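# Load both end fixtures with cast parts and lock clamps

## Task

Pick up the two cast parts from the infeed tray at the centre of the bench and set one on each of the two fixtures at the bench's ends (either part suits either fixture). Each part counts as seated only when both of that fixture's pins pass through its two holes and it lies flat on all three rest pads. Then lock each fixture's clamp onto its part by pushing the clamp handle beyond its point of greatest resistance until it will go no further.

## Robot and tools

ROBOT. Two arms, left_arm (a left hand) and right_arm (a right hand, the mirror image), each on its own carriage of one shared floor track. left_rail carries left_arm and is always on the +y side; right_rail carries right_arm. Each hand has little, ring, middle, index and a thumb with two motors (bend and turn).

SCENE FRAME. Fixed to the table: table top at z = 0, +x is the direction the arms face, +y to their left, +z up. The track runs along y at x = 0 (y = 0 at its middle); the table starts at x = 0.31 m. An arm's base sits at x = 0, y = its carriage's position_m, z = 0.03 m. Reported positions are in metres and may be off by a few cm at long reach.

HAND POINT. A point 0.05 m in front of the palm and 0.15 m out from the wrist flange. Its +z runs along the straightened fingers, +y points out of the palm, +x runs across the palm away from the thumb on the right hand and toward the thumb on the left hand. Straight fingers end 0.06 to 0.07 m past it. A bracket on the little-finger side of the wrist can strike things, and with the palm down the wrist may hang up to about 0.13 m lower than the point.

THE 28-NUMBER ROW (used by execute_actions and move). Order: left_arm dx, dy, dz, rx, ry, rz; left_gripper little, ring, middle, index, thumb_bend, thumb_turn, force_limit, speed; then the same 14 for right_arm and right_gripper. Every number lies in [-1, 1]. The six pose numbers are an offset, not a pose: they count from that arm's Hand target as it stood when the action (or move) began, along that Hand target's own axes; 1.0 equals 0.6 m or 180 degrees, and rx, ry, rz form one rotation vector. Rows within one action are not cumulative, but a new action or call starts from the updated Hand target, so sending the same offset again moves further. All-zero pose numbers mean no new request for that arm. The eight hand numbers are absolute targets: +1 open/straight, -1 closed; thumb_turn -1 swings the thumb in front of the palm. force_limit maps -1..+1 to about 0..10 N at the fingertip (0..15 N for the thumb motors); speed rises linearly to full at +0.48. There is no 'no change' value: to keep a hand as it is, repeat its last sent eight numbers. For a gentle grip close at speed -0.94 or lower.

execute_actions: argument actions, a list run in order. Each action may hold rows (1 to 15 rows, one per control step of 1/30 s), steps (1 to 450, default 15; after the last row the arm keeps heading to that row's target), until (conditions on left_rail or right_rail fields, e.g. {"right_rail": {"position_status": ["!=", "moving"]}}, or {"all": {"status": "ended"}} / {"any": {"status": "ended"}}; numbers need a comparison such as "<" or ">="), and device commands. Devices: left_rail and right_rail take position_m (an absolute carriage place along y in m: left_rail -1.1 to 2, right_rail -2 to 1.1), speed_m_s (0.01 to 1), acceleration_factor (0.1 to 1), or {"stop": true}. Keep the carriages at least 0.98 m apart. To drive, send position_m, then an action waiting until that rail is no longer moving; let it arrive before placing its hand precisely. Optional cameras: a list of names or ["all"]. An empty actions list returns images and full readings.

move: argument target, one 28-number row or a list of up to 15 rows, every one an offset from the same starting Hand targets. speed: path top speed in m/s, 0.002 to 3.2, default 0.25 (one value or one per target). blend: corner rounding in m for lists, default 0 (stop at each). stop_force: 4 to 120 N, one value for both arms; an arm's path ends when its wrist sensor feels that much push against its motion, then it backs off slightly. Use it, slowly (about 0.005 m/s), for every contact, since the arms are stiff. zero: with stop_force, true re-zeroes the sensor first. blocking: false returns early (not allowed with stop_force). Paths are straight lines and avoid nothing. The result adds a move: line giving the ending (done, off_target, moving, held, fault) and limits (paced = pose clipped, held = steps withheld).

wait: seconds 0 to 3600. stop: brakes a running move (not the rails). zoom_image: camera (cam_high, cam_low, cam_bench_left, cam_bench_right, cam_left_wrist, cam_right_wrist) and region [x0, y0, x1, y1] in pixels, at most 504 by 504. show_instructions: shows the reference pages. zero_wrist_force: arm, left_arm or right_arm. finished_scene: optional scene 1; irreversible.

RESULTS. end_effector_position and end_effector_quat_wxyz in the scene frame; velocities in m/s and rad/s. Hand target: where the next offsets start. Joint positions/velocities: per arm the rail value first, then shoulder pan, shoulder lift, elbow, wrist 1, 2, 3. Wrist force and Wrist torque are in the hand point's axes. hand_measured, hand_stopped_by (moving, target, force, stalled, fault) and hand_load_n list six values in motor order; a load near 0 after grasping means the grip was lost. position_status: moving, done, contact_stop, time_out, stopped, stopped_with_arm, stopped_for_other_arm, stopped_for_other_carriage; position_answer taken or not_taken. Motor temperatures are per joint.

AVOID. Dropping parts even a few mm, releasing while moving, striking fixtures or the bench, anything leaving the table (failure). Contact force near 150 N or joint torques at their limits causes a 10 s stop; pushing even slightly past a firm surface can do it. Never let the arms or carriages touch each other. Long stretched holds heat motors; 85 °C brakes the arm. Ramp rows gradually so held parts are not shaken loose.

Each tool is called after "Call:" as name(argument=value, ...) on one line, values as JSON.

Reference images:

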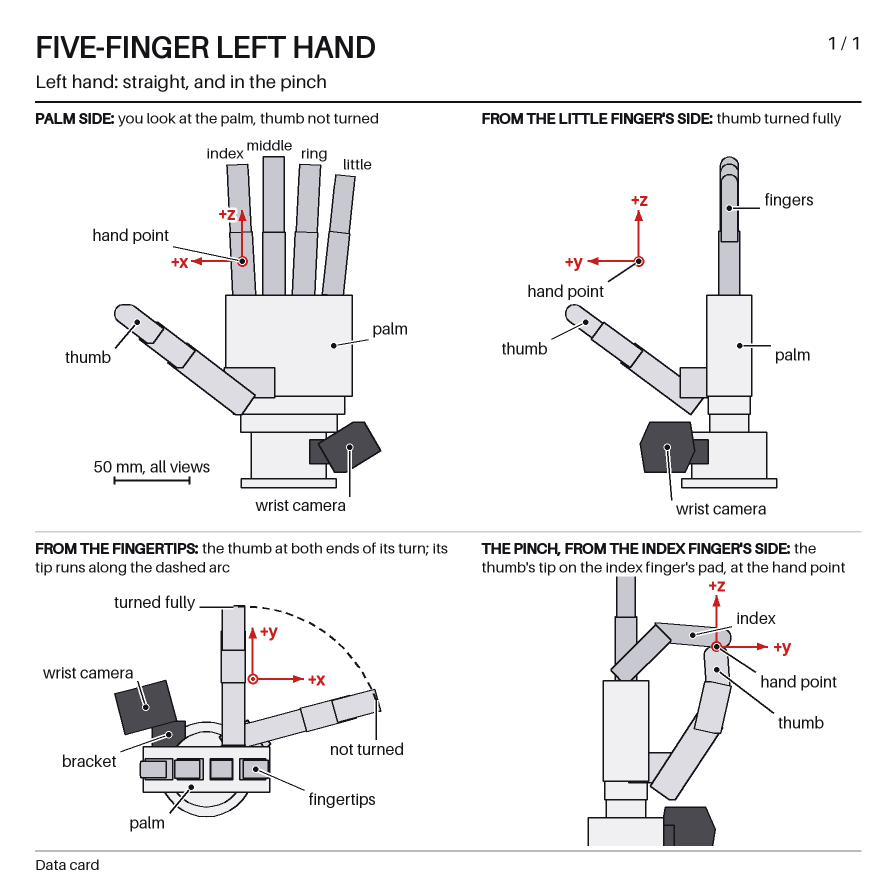

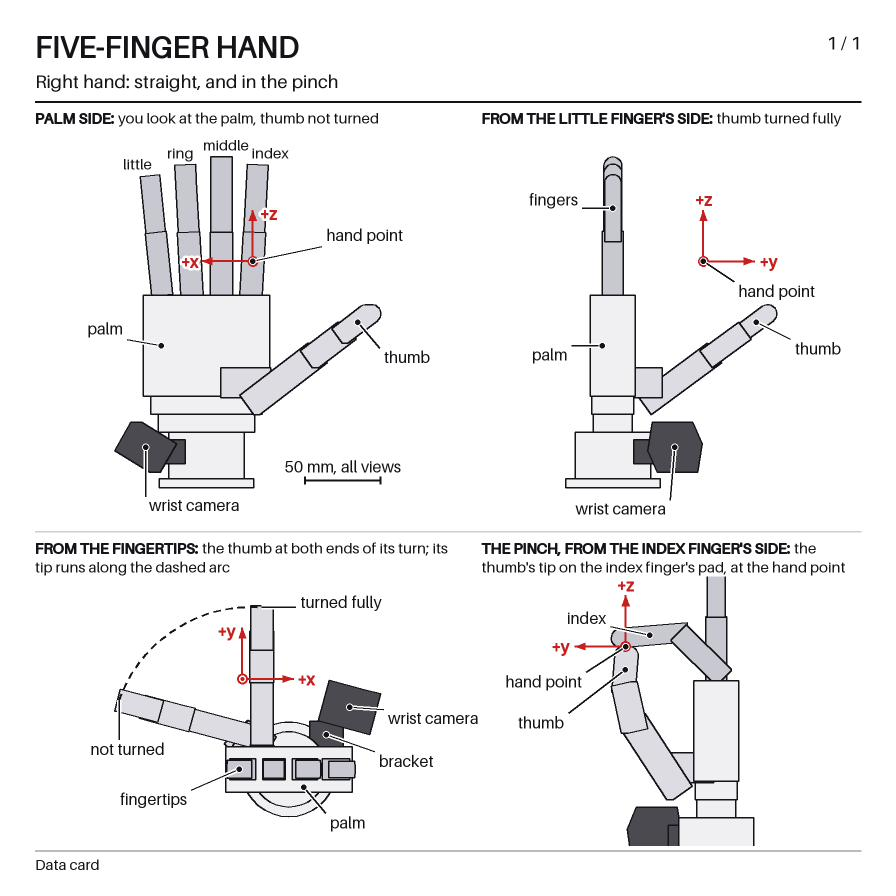

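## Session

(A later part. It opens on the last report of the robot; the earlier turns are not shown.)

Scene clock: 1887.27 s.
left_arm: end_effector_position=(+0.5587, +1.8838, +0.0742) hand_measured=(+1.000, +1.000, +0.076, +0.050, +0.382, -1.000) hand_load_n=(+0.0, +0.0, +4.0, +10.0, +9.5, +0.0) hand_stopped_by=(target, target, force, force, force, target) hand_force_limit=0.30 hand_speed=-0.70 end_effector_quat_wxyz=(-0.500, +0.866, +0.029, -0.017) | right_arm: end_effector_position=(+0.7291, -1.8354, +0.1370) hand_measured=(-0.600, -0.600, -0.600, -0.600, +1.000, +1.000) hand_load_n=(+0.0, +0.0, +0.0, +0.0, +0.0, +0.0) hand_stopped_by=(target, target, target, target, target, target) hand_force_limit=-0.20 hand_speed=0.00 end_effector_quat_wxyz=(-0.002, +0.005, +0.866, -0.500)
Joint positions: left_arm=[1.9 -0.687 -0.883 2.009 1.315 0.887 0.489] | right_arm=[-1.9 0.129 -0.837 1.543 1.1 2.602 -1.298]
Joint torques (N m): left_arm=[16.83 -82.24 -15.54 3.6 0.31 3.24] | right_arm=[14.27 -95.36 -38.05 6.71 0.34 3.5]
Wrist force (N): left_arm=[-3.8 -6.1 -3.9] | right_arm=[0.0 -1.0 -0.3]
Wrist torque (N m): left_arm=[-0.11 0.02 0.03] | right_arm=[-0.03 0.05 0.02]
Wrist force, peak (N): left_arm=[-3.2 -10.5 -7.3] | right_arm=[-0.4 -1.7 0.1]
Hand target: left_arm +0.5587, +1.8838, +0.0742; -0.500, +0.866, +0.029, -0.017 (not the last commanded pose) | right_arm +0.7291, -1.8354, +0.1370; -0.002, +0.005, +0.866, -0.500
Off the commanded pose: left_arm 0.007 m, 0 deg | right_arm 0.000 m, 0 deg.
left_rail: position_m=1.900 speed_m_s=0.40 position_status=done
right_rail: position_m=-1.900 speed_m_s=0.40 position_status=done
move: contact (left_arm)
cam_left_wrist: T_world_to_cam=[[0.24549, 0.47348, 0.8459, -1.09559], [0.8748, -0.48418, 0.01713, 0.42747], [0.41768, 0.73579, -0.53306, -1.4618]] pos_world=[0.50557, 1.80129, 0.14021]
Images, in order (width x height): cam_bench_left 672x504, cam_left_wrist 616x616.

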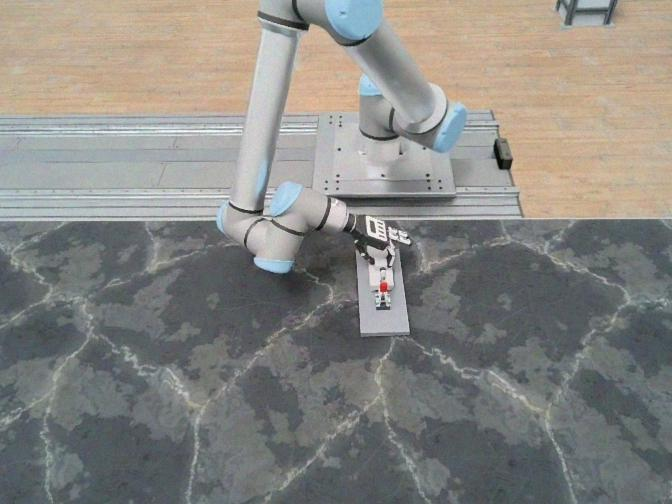

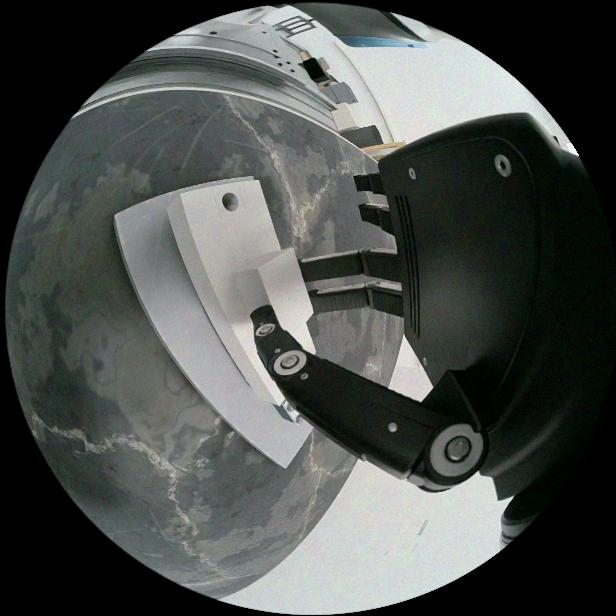

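Call:
move(target=[0,-0.0043,-0.0025,0,-0.0034,-0.0019,1,1,-0.2,-0.3,0.1,-1,0.3,-0.7,-0.06,-0.097,-0.0421,-0.611,0,0,-1,-1,-1,-1,1,1,-0.2,0], speed=0.15, cameras=["cam_bench_right"])

Call:
move(target=[0,0.0144,0.0083,0,0,0,1,1,-0.2,-0.3,0.1,-1,0.3,-0.7,0,0,0,0,0,0,-1,-1,-1,-1,1,1,-0.2,0], speed=0.008, stop_force=6, cameras=["cam_right_wrist","cam_bench_right","cam_high"])

Scene clock: 2009.63 s.
left_arm: end_effector_position=(+0.5587, +1.8838, +0.0772) hand_measured=(+1.000, +1.000, +0.076, +0.050, +0.382, -1.000) hand_load_n=(+0.0, +0.0, +4.5, +7.0, +12.5, -3.0) hand_stopped_by=(target, target, force, force, force, target) hand_force_limit=0.30 hand_speed=-0.70 end_effector_quat_wxyz=(-0.500, +0.865, +0.034, -0.020) | right_arm: end_effector_position=(+0.7650, -1.8430, +0.2000) hand_measured=(-1.000, -1.000, -1.000, -1.000, +1.000, +1.000) hand_load_n=(+0.0, +0.0, +0.0, +0.0, +0.0, +0.0) hand_stopped_by=(target, target, target, target, target, target) hand_force_limit=-0.20 hand_speed=0.00 end_effector_quat_wxyz=(+0.002, +0.005, +0.906, +0.422)
Joint positions: left_arm=[1.9 -0.685 -0.886 2.006 1.326 0.895 0.482] | right_arm=[-1.9 -0.482 -0.815 1.561 1.32 0.82 -2.241]
Joint torques (N m): left_arm=[17.33 -89.03 -28.52 6.95 -0.59 -4.24] | right_arm=[-8.26 -63.68 -19.53 6.81 -3.51 -3.65]
Wrist force (N): left_arm=[-8.4 8.0 4.0] | right_arm=[0.9 -2.5 0.4]
Wrist torque (N m): left_arm=[-0.04 0.14 -0.03] | right_arm=[-0.39 -0.22 0.07]
Wrist force, peak (N): left_arm=[-8.9 8.7 4.9] | right_arm=[0.2 -2.9 0.2]
Hand target: left_arm +0.5587, +1.8838, +0.0772; -0.500, +0.865, +0.034, -0.020 | right_arm +0.7650, -1.8430, +0.2000; +0.002, +0.005, +0.906, +0.422
Off the commanded pose: left_arm 0.000 m, 0 deg | right_arm 0.000 m, 0 deg.
left_rail: position_m=1.900 speed_m_s=0.40 position_status=done
right_rail: position_m=-1.900 speed_m_s=0.40 position_status=done
move: done

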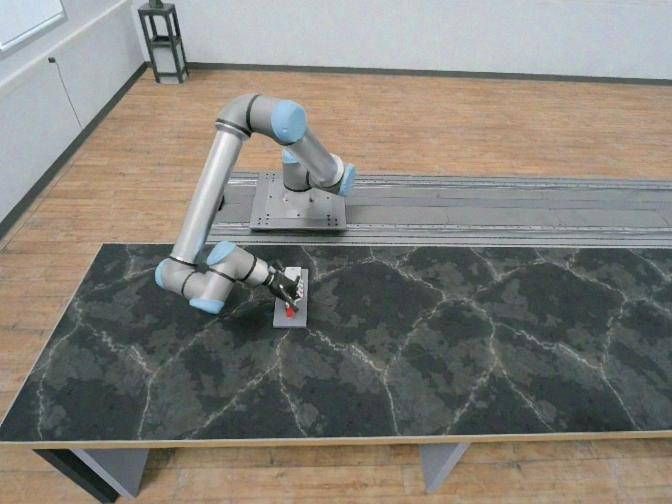

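Scene clock: 2010.77 s.
left_arm: end_effector_position=(+0.5587, +1.8838, +0.0766) hand_measured=(+1.000, +1.000, +0.076, +0.050, +0.382, -1.000) hand_load_n=(+0.0, +0.0, +5.0, +7.5, +11.5, -2.0) hand_stopped_by=(target, target, force, force, force, target) hand_force_limit=0.30 hand_speed=-0.70 end_effector_quat_wxyz=(-0.500, +0.865, +0.034, -0.020) | right_arm: end_effector_position=(+0.7650, -1.8430, +0.2000) hand_measured=(-1.000, -1.000, -1.000, -1.000, +1.000, +1.000) hand_load_n=(+0.0, +0.0, +0.5, +0.0, +0.0, +0.0) hand_stopped_by=(target, target, target, target, target, target) hand_force_limit=-0.20 hand_speed=0.00 end_effector_quat_wxyz=(+0.002, +0.005, +0.906, +0.422)
Joint positions: left_arm=[1.9 -0.685 -0.885 2.006 1.325 0.895 0.482] | right_arm=[-1.9 -0.482 -0.815 1.561 1.32 0.82 -2.241]
Joint torques (N m): left_arm=[10.75 -86.81 -11.39 6.55 -0.75 -2.36] | right_arm=[-9.35 -64.13 -19.09 7.05 -3.77 -3.77]
Wrist force (N): left_arm=[-2.3 3.4 3.0] | right_arm=[0.8 -2.6 0.5]
Wrist torque (N m): left_arm=[0.00 0.18 0.07] | right_arm=[-0.42 -0.20 0.06]
Wrist force, peak (N): left_arm=[-8.4 8.4 4.6] | right_arm=[1.0 -2.6 0.5]
Hand target: left_arm +0.5587, +1.8838, +0.0766; -0.500, +0.865, +0.034, -0.020 (not the last commanded pose) | right_arm +0.7650, -1.8430, +0.2000; +0.002, +0.005, +0.906, +0.422
Off the commanded pose: left_arm 0.009 m, 0 deg | right_arm 0.000 m, 0 deg.
left_rail: position_m=1.900 speed_m_s=0.40 position_status=done
right_rail: position_m=-1.900 speed_m_s=0.40 position_status=done
move: contact (left_arm)
cam_right_wrist: T_world_to_cam=[[-0.2805, 0.67104, 0.68631, 1.31772], [0.83109, -0.18793, 0.52342, -1.07894], [0.48021, 0.71721, -0.50498, 1.17437]] pos_world=[0.70238, -1.92927, 0.2534]
Images, in order (width x height): cam_high 672x504, cam_bench_right 672x504, cam_right_wrist 616x616.

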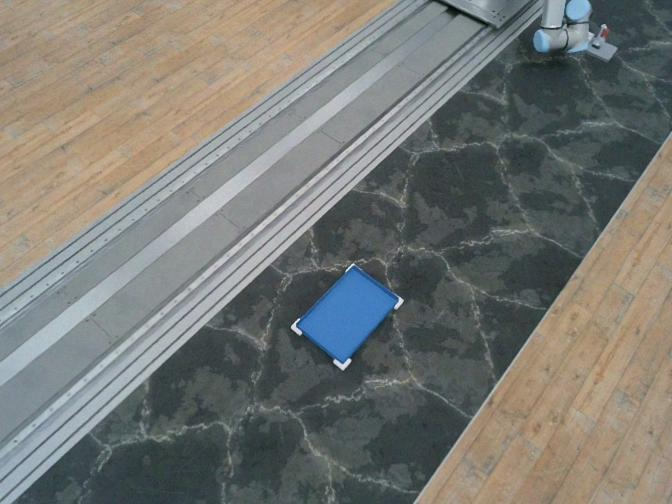

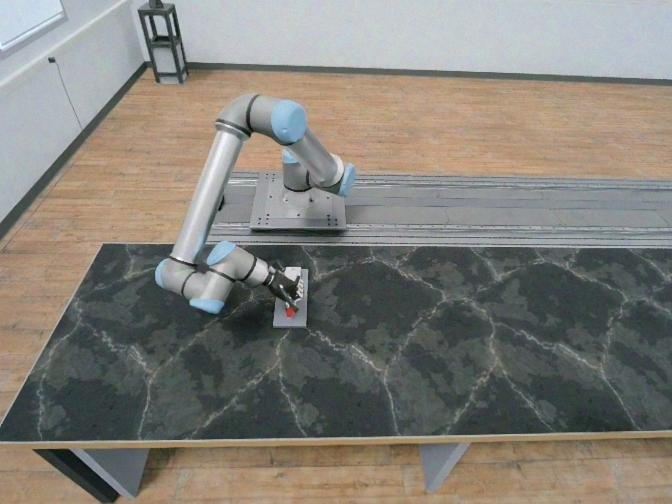

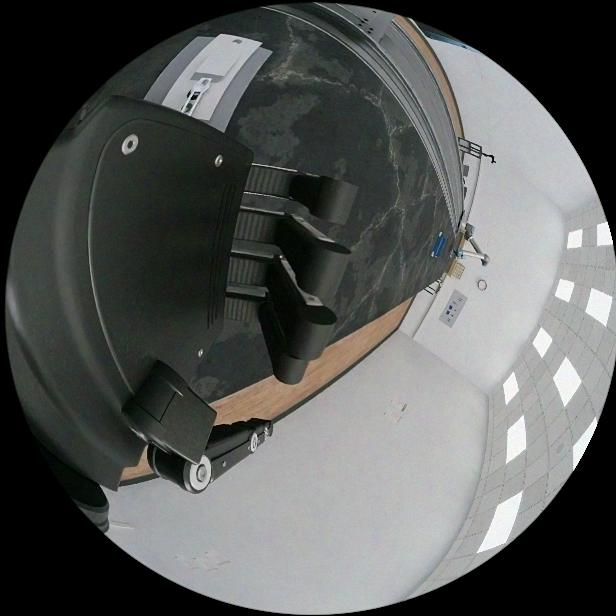

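Call:
execute_actions(actions=[], cameras=["cam_left_wrist","cam_bench_left"])

Call:
zoom_image(camera="cam_left_wrist", region=[100, 160, 320, 380])

Call:
zoom_image(camera="cam_left_wrist", region=[180, 330, 320, 470])

Call:
zoom_image(camera="cam_left_wrist", region=[160, 160, 270, 270])

Call:
zoom_image(camera="cam_bench_left", region=[345, 230, 425, 310])

Scene clock: 2034.70 s.
left_arm: end_effector_position=(+0.5587, +1.8838, +0.0766) hand_measured=(+1.000, +1.000, +0.076, +0.050, +0.382, -1.000) hand_load_n=(+0.0, +0.0, +5.0, +7.5, +12.0, -2.0) hand_stopped_by=(target, target, force, force, force, target) hand_force_limit=0.30 hand_speed=-0.70 end_effector_quat_wxyz=(-0.500, +0.865, +0.034, -0.020) | right_arm: end_effector_position=(+0.7650, -1.8430, +0.2000) hand_measured=(-1.000, -1.000, -1.000, -1.000, +1.000, +1.000) hand_load_n=(+0.0, +0.5, +0.0, +0.0, +0.0, +0.0) hand_stopped_by=(target, target, target, target, target, target) hand_force_limit=-0.20 hand_speed=0.00 end_effector_quat_wxyz=(+0.002, +0.005, +0.906, +0.422)
Joint positions: left_arm=[1.9 -0.685 -0.885 2.006 1.325 0.895 0.482] | right_arm=[-1.9 -0.482 -0.815 1.561 1.32 0.82 -2.241]
Joint velocities: within noise
Joint torques (N m): left_arm=[-2.65 -86.98 -4.83 6.52 -0.69 1.48] | right_arm=[-9.87 -63.96 -19.29 7 -3.81 -3.56]
Motor temperatures (°C): left_arm=[27 27 26 34 32 36] | right_arm=[30 29 31 36 37 36]
Wrist force (N): left_arm=[-2.3 3.4 3.2] | right_arm=[0.6 -2.5 0.5]
Wrist torque (N m): left_arm=[-0.02 0.21 0.06] | right_arm=[-0.41 -0.19 0.05]
Wrist force, peak (N): left_arm=[-2.6 3.8 3.5] | right_arm=[1.2 -2.8 0.3]
Hand target: left_arm +0.5587, +1.8838, +0.0766; -0.500, +0.865, +0.034, -0.020 (not the last commanded pose) | right_arm +0.7650, -1.8430, +0.2000; +0.002, +0.005, +0.906, +0.422
Off the commanded pose: left_arm 0.009 m, 0 deg | right_arm 0.000 m, 0 deg.
left_rail: position_m=1.900 speed_m_s=0.40 position_status=done
right_rail: position_m=-1.900 speed_m_s=0.40 position_status=done
camera_calibration:
cam_left_wrist: T_world_to_cam=[[0.23979, 0.47651, 0.84584, -1.10015], [0.88069, -0.4734, 0.01702, 0.40386], [0.40853, 0.74083, -0.53317, -1.46494]] pos_world=[0.5066, 1.8007, 0.14261]
Images, in order (width x height): cam_bench_left 672x504, cam_left_wrist 616x616.

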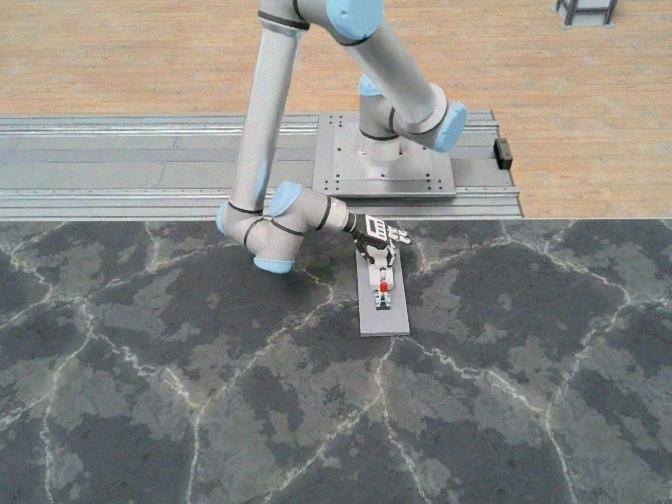

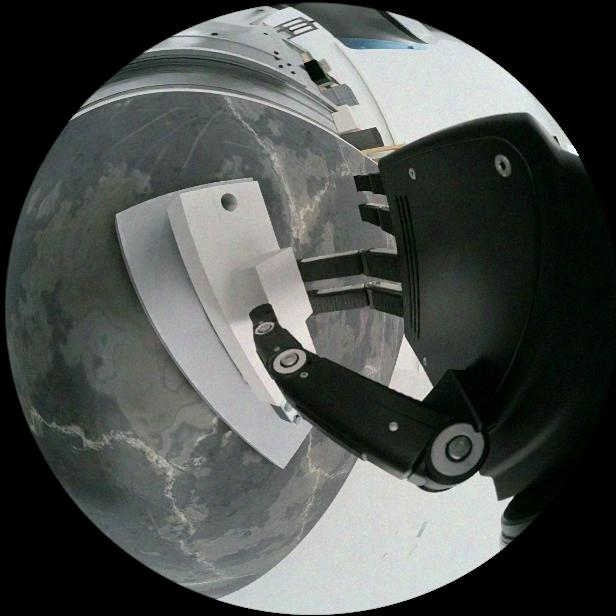

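Scaled by 2.291 from the camera's image (finer frame: 880x880).

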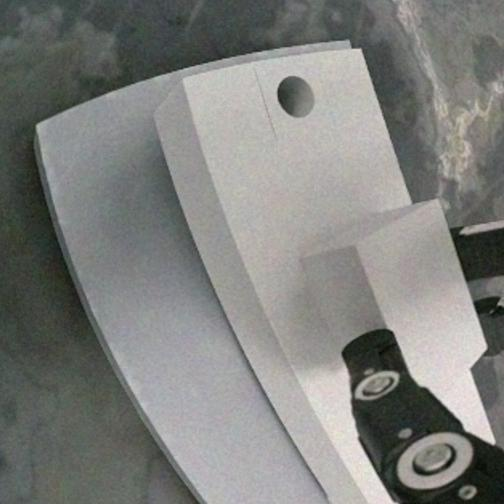

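Scaled by 3.600 from the camera's image (finer frame: 880x880).

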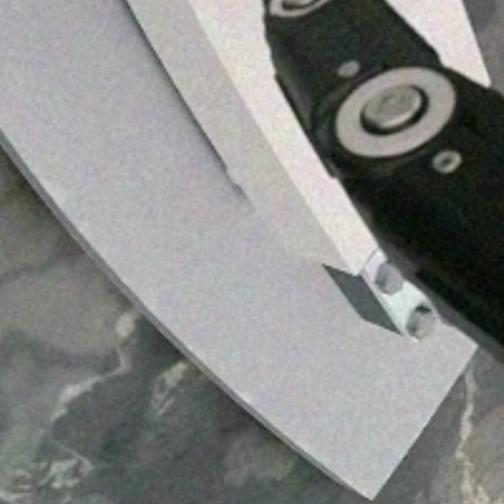

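Scaled by 4.582 from the camera's image (finer frame: 880x880).

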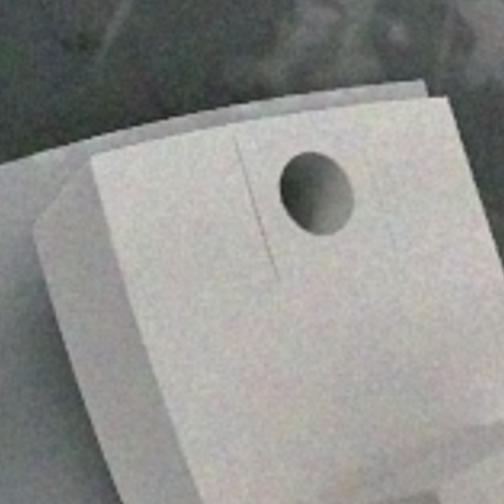

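Scaled by 6.300.

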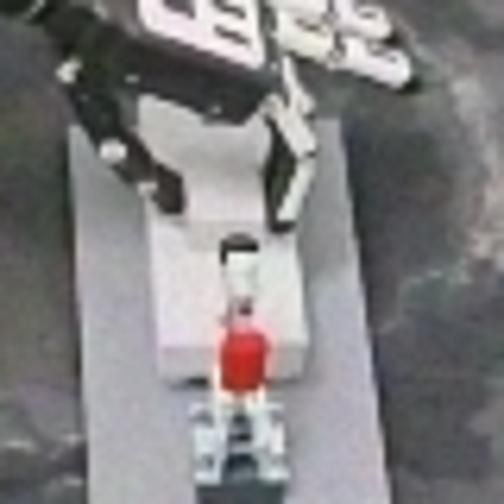

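Call:
move(target=[0,-0.0274,-0.0158,0,0,0,1,1,-0.2,-0.3,0.1,-1,0.3,-0.7,0,0,0,0,0,0,-1,-1,-1,-1,1,1,-0.2,0], speed=0.03, cameras=["cam_left_wrist","cam_bench_left"])

Call:
zoom_image(camera="cam_left_wrist", region=[160, 160, 270, 270])

Call:
zoom_image(camera="cam_left_wrist", region=[180, 330, 320, 470])

Call:
zoom_image(camera="cam_left_wrist", region=[200, 220, 340, 360])

Scene clock: 2062.97 s.
left_arm: end_effector_position=(+0.5587, +1.8838, +0.0954) hand_measured=(+1.000, +1.000, +0.076, +0.050, +0.380, -1.000) hand_load_n=(+0.0, +0.0, +0.0, +0.0, +0.0, +0.0) hand_stopped_by=(target, target, force, force, force, target) hand_force_limit=0.30 hand_speed=-0.70 end_effector_quat_wxyz=(-0.500, +0.865, +0.034, -0.020) | right_arm: end_effector_position=(+0.7650, -1.8430, +0.2000) hand_measured=(-1.000, -1.000, -1.000, -1.000, +1.000, +1.000) hand_load_n=(+0.0, -0.5, +0.0, +0.0, +0.0, +0.0) hand_stopped_by=(target, target, target, target, target, target) hand_force_limit=-0.20 hand_speed=0.00 end_effector_quat_wxyz=(+0.002, +0.005, +0.906, +0.422)
Joint positions: left_arm=[1.9 -0.685 -0.915 2.007 1.354 0.895 0.482] | right_arm=[-1.9 -0.482 -0.815 1.561 1.32 0.82 -2.241]
Joint torques (N m): left_arm=[-2.91 -82.85 -4.52 5.74 -3.02 1.67] | right_arm=[-8.47 -62.48 -19.32 6.75 -3.69 -3.86]
Wrist force (N): left_arm=[-0.8 -0.5 -0.3] | right_arm=[0.0 -2.4 -0.1]
Wrist torque (N m): left_arm=[-0.07 0.15 0.04] | right_arm=[-0.37 -0.08 0.01]
Wrist force, peak (N): left_arm=[-7.9 8.2 4.5] | right_arm=[1.3 -2.9 0.5]
Hand target: left_arm +0.5587, +1.8838, +0.0955; -0.500, +0.865, +0.034, -0.020 | right_arm +0.7650, -1.8430, +0.2000; +0.002, +0.005, +0.906, +0.422
Off the commanded pose: left_arm 0.000 m, 0 deg | right_arm 0.000 m, 0 deg.
left_rail: position_m=1.900 speed_m_s=0.40 position_status=done
right_rail: position_m=-1.900 speed_m_s=0.40 position_status=done
move: done
cam_left_wrist: T_world_to_cam=[[0.23979, 0.47651, 0.84584, -1.11613], [0.88069, -0.4734, 0.01702, 0.40354], [0.40853, 0.74083, -0.53317, -1.45487]] pos_world=[0.5066, 1.8007, 0.16151]
Images, in order (width x height): cam_bench_left 672x504, cam_left_wrist 616x616.

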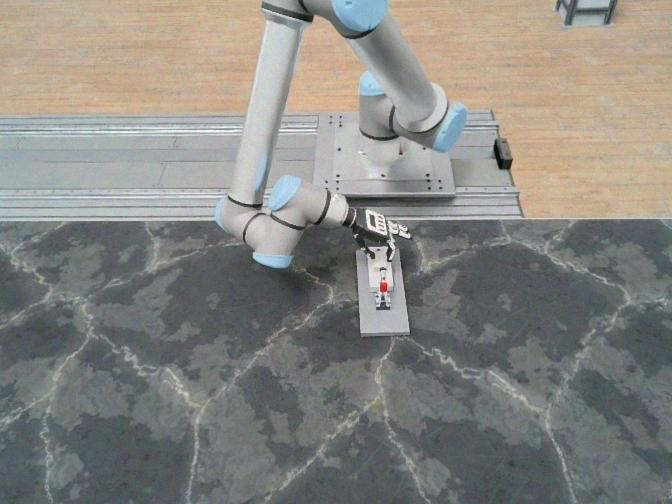

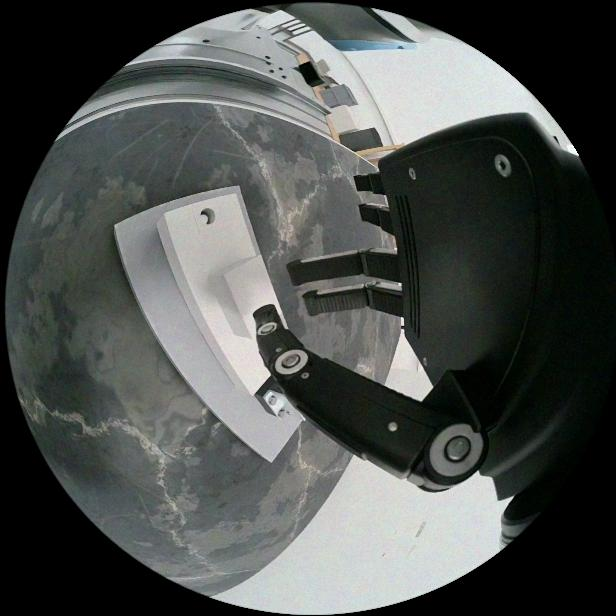

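Scaled by 4.582 from the camera's image (finer frame: 880x880).

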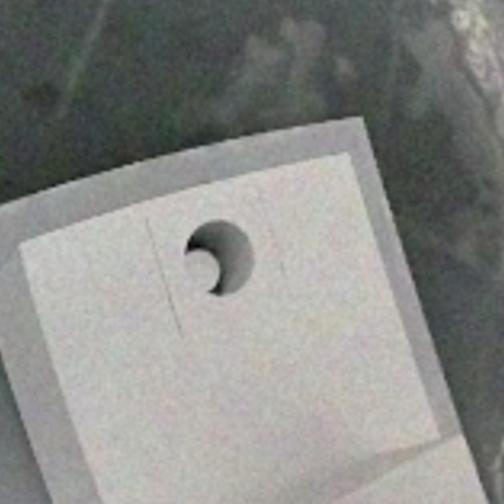

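Scaled by 3.600 from the camera's image (finer frame: 880x880).

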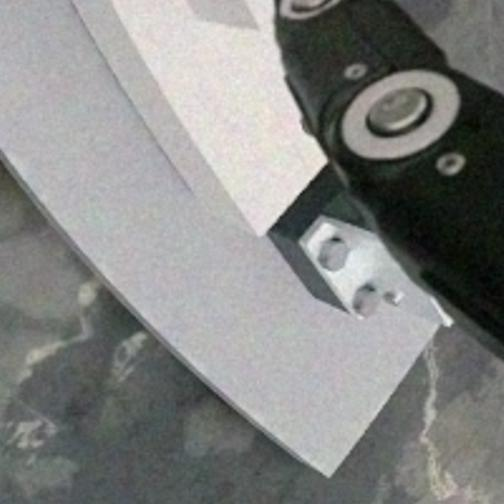

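Scaled by 3.600 from the camera's image (finer frame: 880x880).

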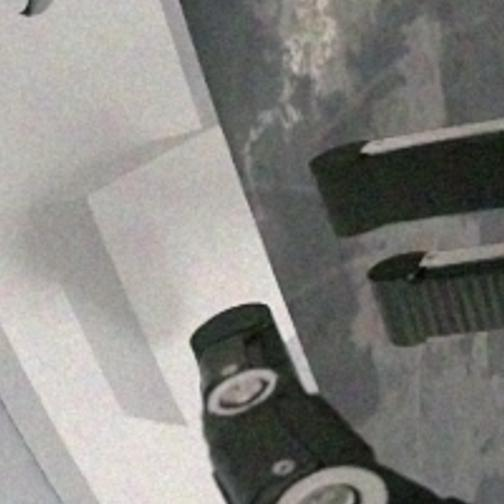

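Call:
zoom_image(camera="cam_bench_left", region=[345, 230, 425, 310])

Call:
zoom_image(camera="cam_left_wrist", region=[110, 180, 300, 470])

Scaled by 6.300.

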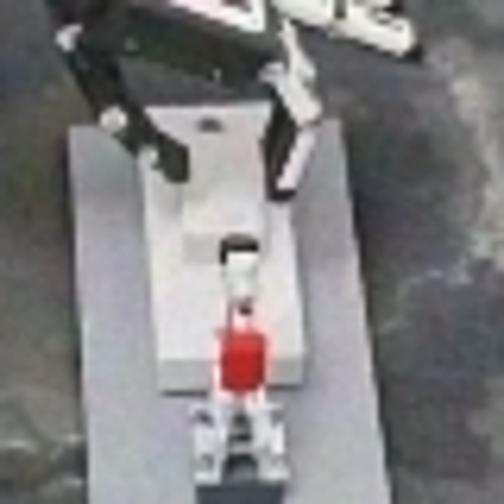

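Scaled by 1.738 from the camera's image (finer frame: 880x880).

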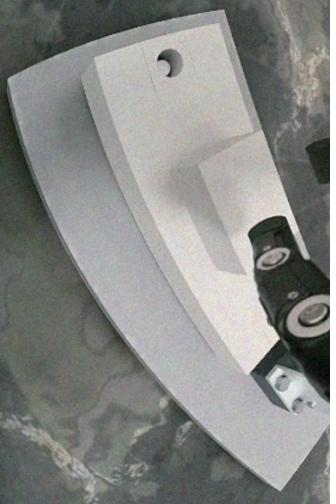

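Call:
move(target=[0,-0.1083,-0.0625,0,0,0,1,1,0.2,0.2,0.6,-1,0.3,-0.5,0,0,0,0,0,0,-1,-1,-1,-1,1,1,-0.2,0], speed=0.05, cameras=["cam_left_wrist"])

Call:
zoom_image(camera="cam_left_wrist", region=[100, 190, 300, 390])

Call:
zoom_image(camera="cam_left_wrist", region=[150, 290, 290, 430])

Scene clock: 2133.10 s.
left_arm: end_effector_position=(+0.5587, +1.8839, +0.1705) hand_measured=(+1.000, +1.000, +0.200, +0.200, +0.600, -1.000) hand_load_n=(+0.0, +0.0, +0.5, +0.0, +0.0, +0.0) hand_stopped_by=(target, target, target, target, target, target) hand_force_limit=0.30 hand_speed=-0.50 end_effector_quat_wxyz=(-0.500, +0.865, +0.034, -0.020) | right_arm: end_effector_position=(+0.7650, -1.8430, +0.2000) hand_measured=(-1.000, -1.000, -1.000, -1.000, +1.000, +1.000) hand_load_n=(+0.0, +0.0, +0.0, +0.0, +0.0, +0.0) hand_stopped_by=(target, target, target, target, target, target) hand_force_limit=-0.20 hand_speed=0.00 end_effector_quat_wxyz=(+0.002, +0.005, +0.906, +0.422)
Joint positions: left_arm=[1.9 -0.685 -1.031 2.004 1.474 0.895 0.482] | right_arm=[-1.9 -0.482 -0.815 1.561 1.32 0.82 -2.241]
Joint torques (N m): left_arm=[11.35 -81.46 -30.49 6.04 -1.74 1.27] | right_arm=[-8.64 -63.06 -19.27 6.85 -3.95 -3.79]
Wrist force (N): left_arm=[-0.6 -0.2 -0.9] | right_arm=[1.2 -2.5 0.0]
Wrist torque (N m): left_arm=[0.01 0.10 0.01] | right_arm=[-0.37 -0.26 0.08]
Wrist force, peak (N): left_arm=[-1.1 -0.6 -0.8] | right_arm=[1.0 -3.0 0.2]
Hand target: left_arm +0.5587, +1.8838, +0.1706; -0.500, +0.865, +0.034, -0.020 | right_arm +0.7650, -1.8430, +0.2000; +0.002, +0.005, +0.906, +0.422
Off the commanded pose: left_arm 0.000 m, 0 deg | right_arm 0.000 m, 0 deg.
left_rail: position_m=1.900 speed_m_s=0.40 position_status=done
right_rail: position_m=-1.900 speed_m_s=0.40 position_status=done
move: done
cam_left_wrist: T_world_to_cam=[[0.23979, 0.47651, 0.84584, -1.17957], [0.88069, -0.4734, 0.01702, 0.40227], [0.40853, 0.74083, -0.53317, -1.41488]] pos_world=[0.5066, 1.8007, 0.23651]

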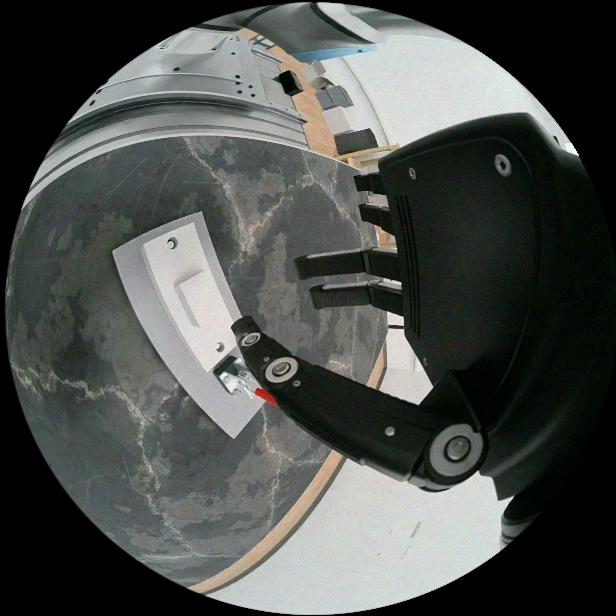

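Scaled by 2.520 from the camera's image (finer frame: 880x880).

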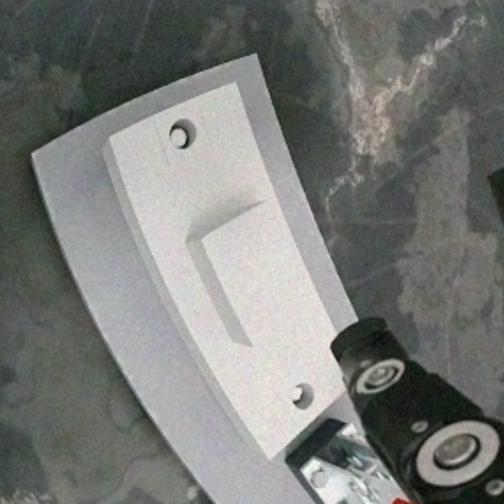

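Scaled by 3.600 from the camera's image (finer frame: 880x880).

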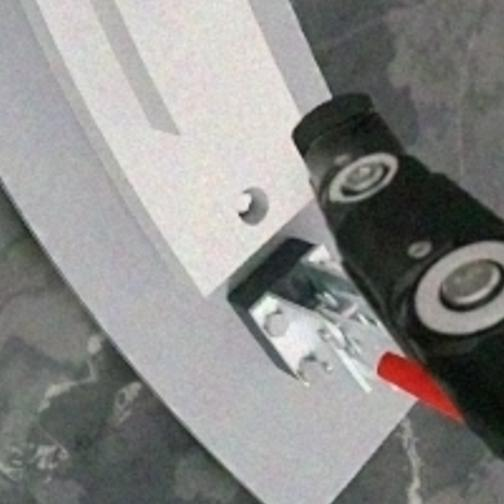

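Call:
move(target=[0,0,0,0,0,0,1,1,0.2,0.2,0.6,-1,0.3,-0.5,-0.005,-0.1021,0.0857,0,0,0,-1,-1,-1,-1,1,1,-0.2,0], speed=0.03, stop_force=8, cameras=["cam_bench_right","cam_right_wrist"])

Call:
zoom_image(camera="cam_bench_right", region=[240, 240, 340, 340])

Call:
zoom_image(camera="cam_right_wrist", region=[100, 10, 300, 210])

Scene clock: 2169.87 s.
left_arm: end_effector_position=(+0.5587, +1.8838, +0.1706) hand_measured=(+1.000, +1.000, +0.200, +0.200, +0.600, -1.000) hand_load_n=(+0.5, +0.0, +0.0, +0.0, +0.0, +0.0) hand_stopped_by=(target, target, target, target, target, target) hand_force_limit=0.30 hand_speed=-0.50 end_effector_quat_wxyz=(-0.500, +0.865, +0.034, -0.020) | right_arm: end_effector_position=(+0.7680, -1.8431, +0.1200) hand_measured=(-1.000, -1.000, -1.000, -1.000, +1.000, +1.000) hand_load_n=(+0.0, +0.0, +0.0, +0.0, +0.0, +0.0) hand_stopped_by=(target, target, target, target, target, target) hand_force_limit=-0.20 hand_speed=0.00 end_effector_quat_wxyz=(+0.002, +0.005, +0.906, +0.422)
Joint positions: left_arm=[1.9 -0.685 -1.031 2.004 1.474 0.895 0.482] | right_arm=[-1.9 -0.48 -0.719 1.558 1.225 0.819 -2.239]
Joint torques (N m): left_arm=[-12.99 -79.23 -30.09 5.7 0.07 -2.78] | right_arm=[12.77 -66.61 -34.39 0.58 -3.81 3.4]
Wrist force (N): left_arm=[-1.0 -0.3 -0.2] | right_arm=[0.6 -2.6 0.3]
Wrist torque (N m): left_arm=[-0.05 0.17 -0.01] | right_arm=[-0.43 -0.19 -0.19]
Wrist force, peak (N): left_arm=[-1.2 -0.5 -0.8] | right_arm=[0.6 -3.2 0.3]
Hand target: left_arm +0.5587, +1.8838, +0.1706; -0.500, +0.865, +0.034, -0.020 | right_arm +0.7680, -1.8431, +0.1200; +0.002, +0.005, +0.906, +0.422
Off the commanded pose: left_arm 0.000 m, 0 deg | right_arm 0.000 m, 0 deg.
left_rail: position_m=1.900 speed_m_s=0.40 position_status=done
right_rail: position_m=-1.900 speed_m_s=0.40 position_status=done
move: done
cam_right_wrist: T_world_to_cam=[[-0.2805, 0.67104, 0.68631, 1.37353], [0.83109, -0.18793, 0.52342, -1.03958], [0.48021, 0.71721, -0.50498, 1.1326]] pos_world=[0.70538, -1.92937, 0.1734]

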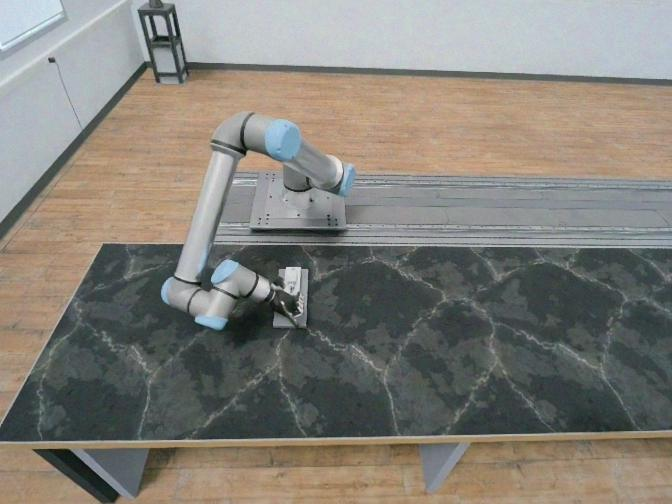

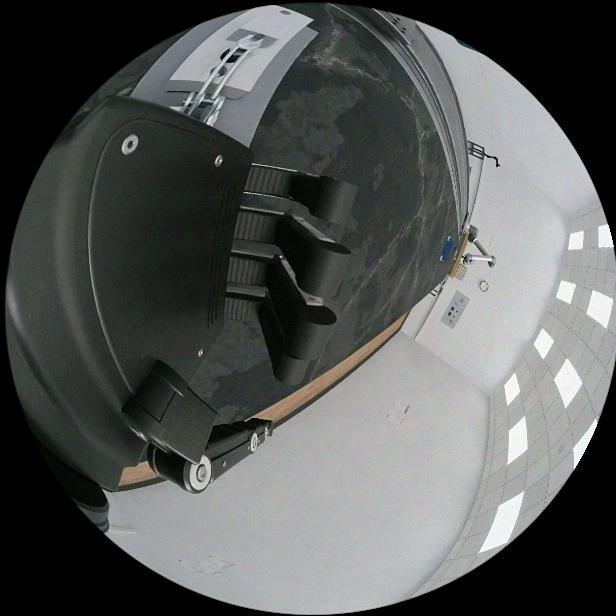

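Scaled by 5.040.

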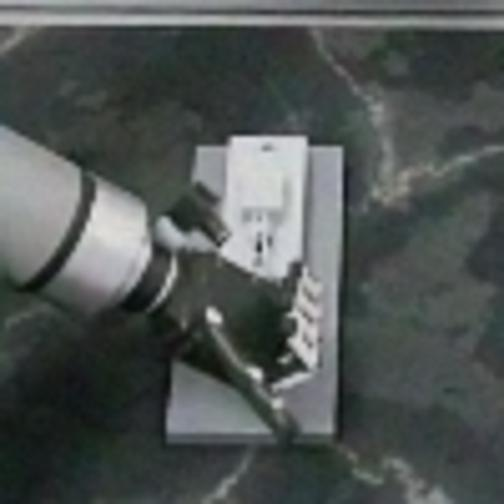

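Scaled by 2.520 from the camera's image (finer frame: 880x880).

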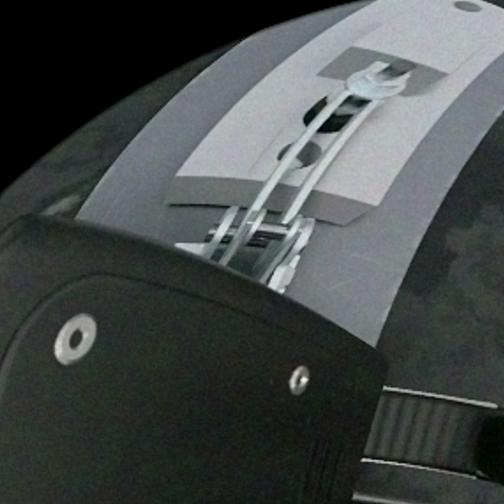

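Call:
move(target=[0,0,0,0,0,0,1,1,0.2,0.2,0.6,-1,0.3,-0.5,-0.0228,0.0128,-0.0107,0,0.0429,0.0511,-1,-1,-1,-1,1,1,-0.2,0], speed=0.05)

Scene clock: 2196.37 s.
left_arm: end_effector_position=(+0.5587, +1.8838, +0.1706) hand_measured=(+1.000, +1.000, +0.200, +0.200, +0.600, -1.000) hand_load_n=(+0.0, +0.0, +0.0, +0.0, +0.0, +0.0) hand_stopped_by=(target, target, target, target, target, target) hand_force_limit=0.30 hand_speed=-0.50 end_effector_quat_wxyz=(-0.500, +0.865, +0.034, -0.020) | right_arm: end_effector_position=(+0.7817, -1.8432, +0.1301) hand_measured=(-1.000, -1.000, -1.000, -1.000, +1.000, +1.000) hand_load_n=(+0.0, +0.0, +0.0, +0.0, +0.0, +0.0) hand_stopped_by=(target, target, target, target, target, target) hand_force_limit=-0.20 hand_speed=0.00 end_effector_quat_wxyz=(-0.092, +0.049, +0.901, +0.421)
Joint positions: left_arm=[1.9 -0.685 -1.031 2.004 1.474 0.895 0.482] | right_arm=[-1.9 -0.456 -0.684 1.479 1.397 0.885 -2.147]
Joint torques (N m): left_arm=[-13.38 -79.86 -30.54 5.79 -0.07 -2.71] | right_arm=[13.1 -69.92 -35.69 6.9 1.42 3.27]
Wrist force (N): left_arm=[-0.5 0.0 -0.6] | right_arm=[0.2 -2.5 0.1]
Wrist torque (N m): left_arm=[0.02 0.09 0.02] | right_arm=[-0.40 -0.17 -0.26]
Wrist force, peak (N): left_arm=[-1.3 -0.2 -0.7] | right_arm=[0.7 -3.7 0.0]
Hand target: left_arm +0.5587, +1.8838, +0.1706; -0.500, +0.865, +0.034, -0.020 | right_arm +0.7817, -1.8432, +0.1301; -0.092, +0.049, +0.901, +0.421
Off the commanded pose: left_arm 0.000 m, 0 deg | right_arm 0.000 m, 0 deg.
left_rail: position_m=1.900 speed_m_s=0.40 position_status=done
right_rail: position_m=-1.900 speed_m_s=0.40 position_status=done
move: done

Call:
move(target=[0,0,0,0,0,0,1,1,0.2,0.2,0.6,-1,0.3,-0.5,-0.0138,-0.05,0.0419,0,0,0,-1,-1,-1,-1,1,1,-0.2,0], speed=0.02, stop_force=15, cameras=["cam_bench_right","cam_right_wrist"])

Call:
zoom_image(camera="cam_bench_right", region=[240, 240, 340, 340])

Call:
zoom_image(camera="cam_right_wrist", region=[100, 10, 300, 210])

Scene clock: 2214.43 s.
left_arm: end_effector_position=(+0.5587, +1.8838, +0.1706) hand_measured=(+1.000, +1.000, +0.200, +0.200, +0.600, -1.000) hand_load_n=(+0.0, -0.5, +0.0, +0.0, +0.0, +0.0) hand_stopped_by=(target, target, target, target, target, target) hand_force_limit=0.30 hand_speed=-0.50 end_effector_quat_wxyz=(-0.500, +0.865, +0.034, -0.020) | right_arm: end_effector_position=(+0.7816, -1.8432, +0.0966) hand_measured=(-1.000, -1.000, -1.000, -1.000, +1.000, +1.000) hand_load_n=(+0.0, +0.0, +0.0, +0.0, +0.0, +0.0) hand_stopped_by=(target, target, target, target, target, target) hand_force_limit=-0.20 hand_speed=0.00 end_effector_quat_wxyz=(-0.092, +0.049, +0.901, +0.421)
Joint positions: left_arm=[1.9 -0.685 -1.031 2.004 1.474 0.895 0.482] | right_arm=[-1.9 -0.456 -0.644 1.475 1.361 0.885 -2.147]
Joint torques (N m): left_arm=[-13.32 -79.77 -30.74 5.72 -0.14 -2.56] | right_arm=[-5.39 -95.72 -15.37 4.68 1.43 -1.95]
Wrist force (N): left_arm=[-0.7 -0.1 -0.2] | right_arm=[5.1 6.1 -7.2]
Wrist torque (N m): left_arm=[-0.02 0.13 0.01] | right_arm=[0.40 -0.13 0.32]
Wrist force, peak (N): left_arm=[-1.1 -0.5 -0.8] | right_arm=[12.8 19.8 -19.4]
Hand target: left_arm +0.5587, +1.8838, +0.1706; -0.500, +0.865, +0.034, -0.020 | right_arm +0.7816, -1.8432, +0.0966; -0.092, +0.049, +0.901, +0.421 (not the last commanded pose)
Off the commanded pose: left_arm 0.000 m, 0 deg | right_arm 0.007 m, 0 deg.
left_rail: position_m=1.900 speed_m_s=0.40 position_status=done
right_rail: position_m=-1.900 speed_m_s=0.40 position_status=done
move: contact (right_arm)
cam_right_wrist: T_world_to_cam=[[-0.13134, 0.66945, 0.73115, 1.2696], [0.92179, -0.18891, 0.33855, -1.09352], [0.36476, 0.71843, -0.59229, 1.21524]] pos_world=[0.73147, -1.92958, 0.16171]

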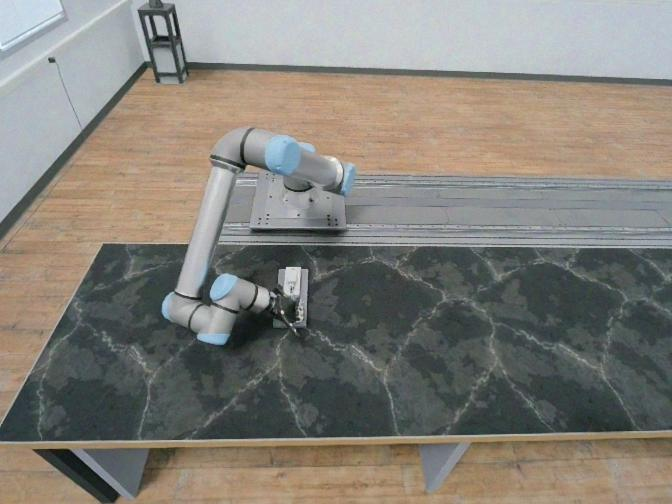

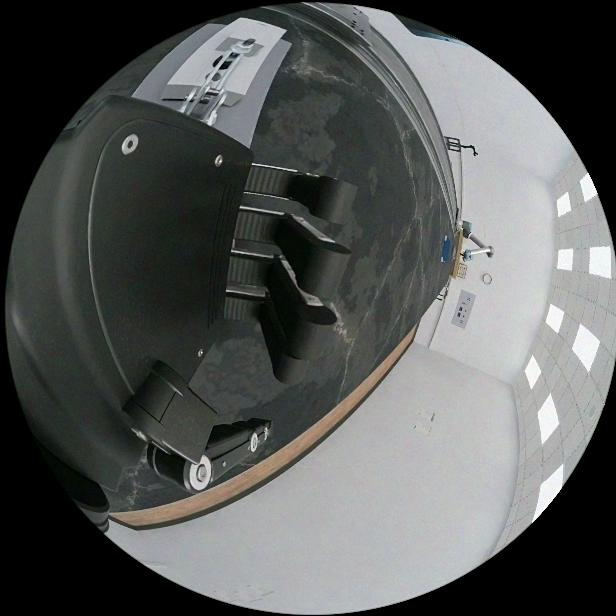

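Scaled by 5.040.

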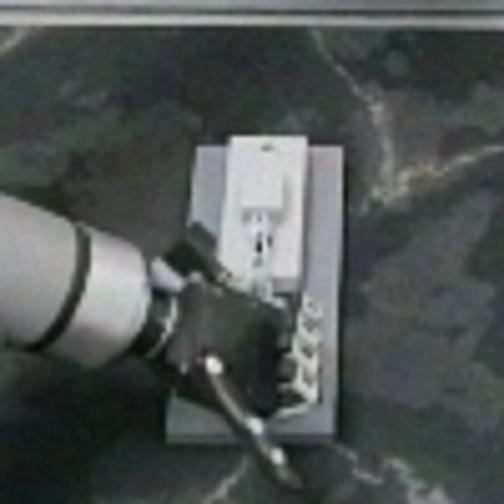

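Scaled by 2.520 from the camera's image (finer frame: 880x880).

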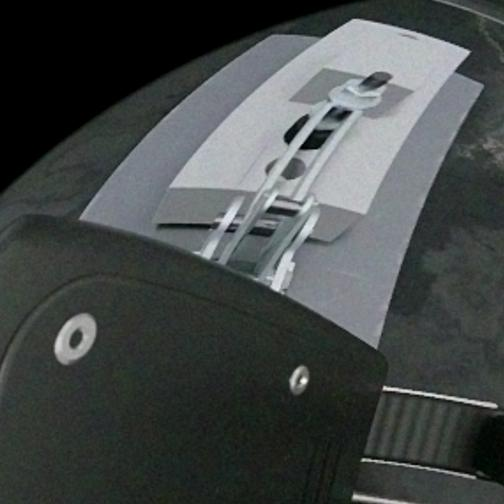

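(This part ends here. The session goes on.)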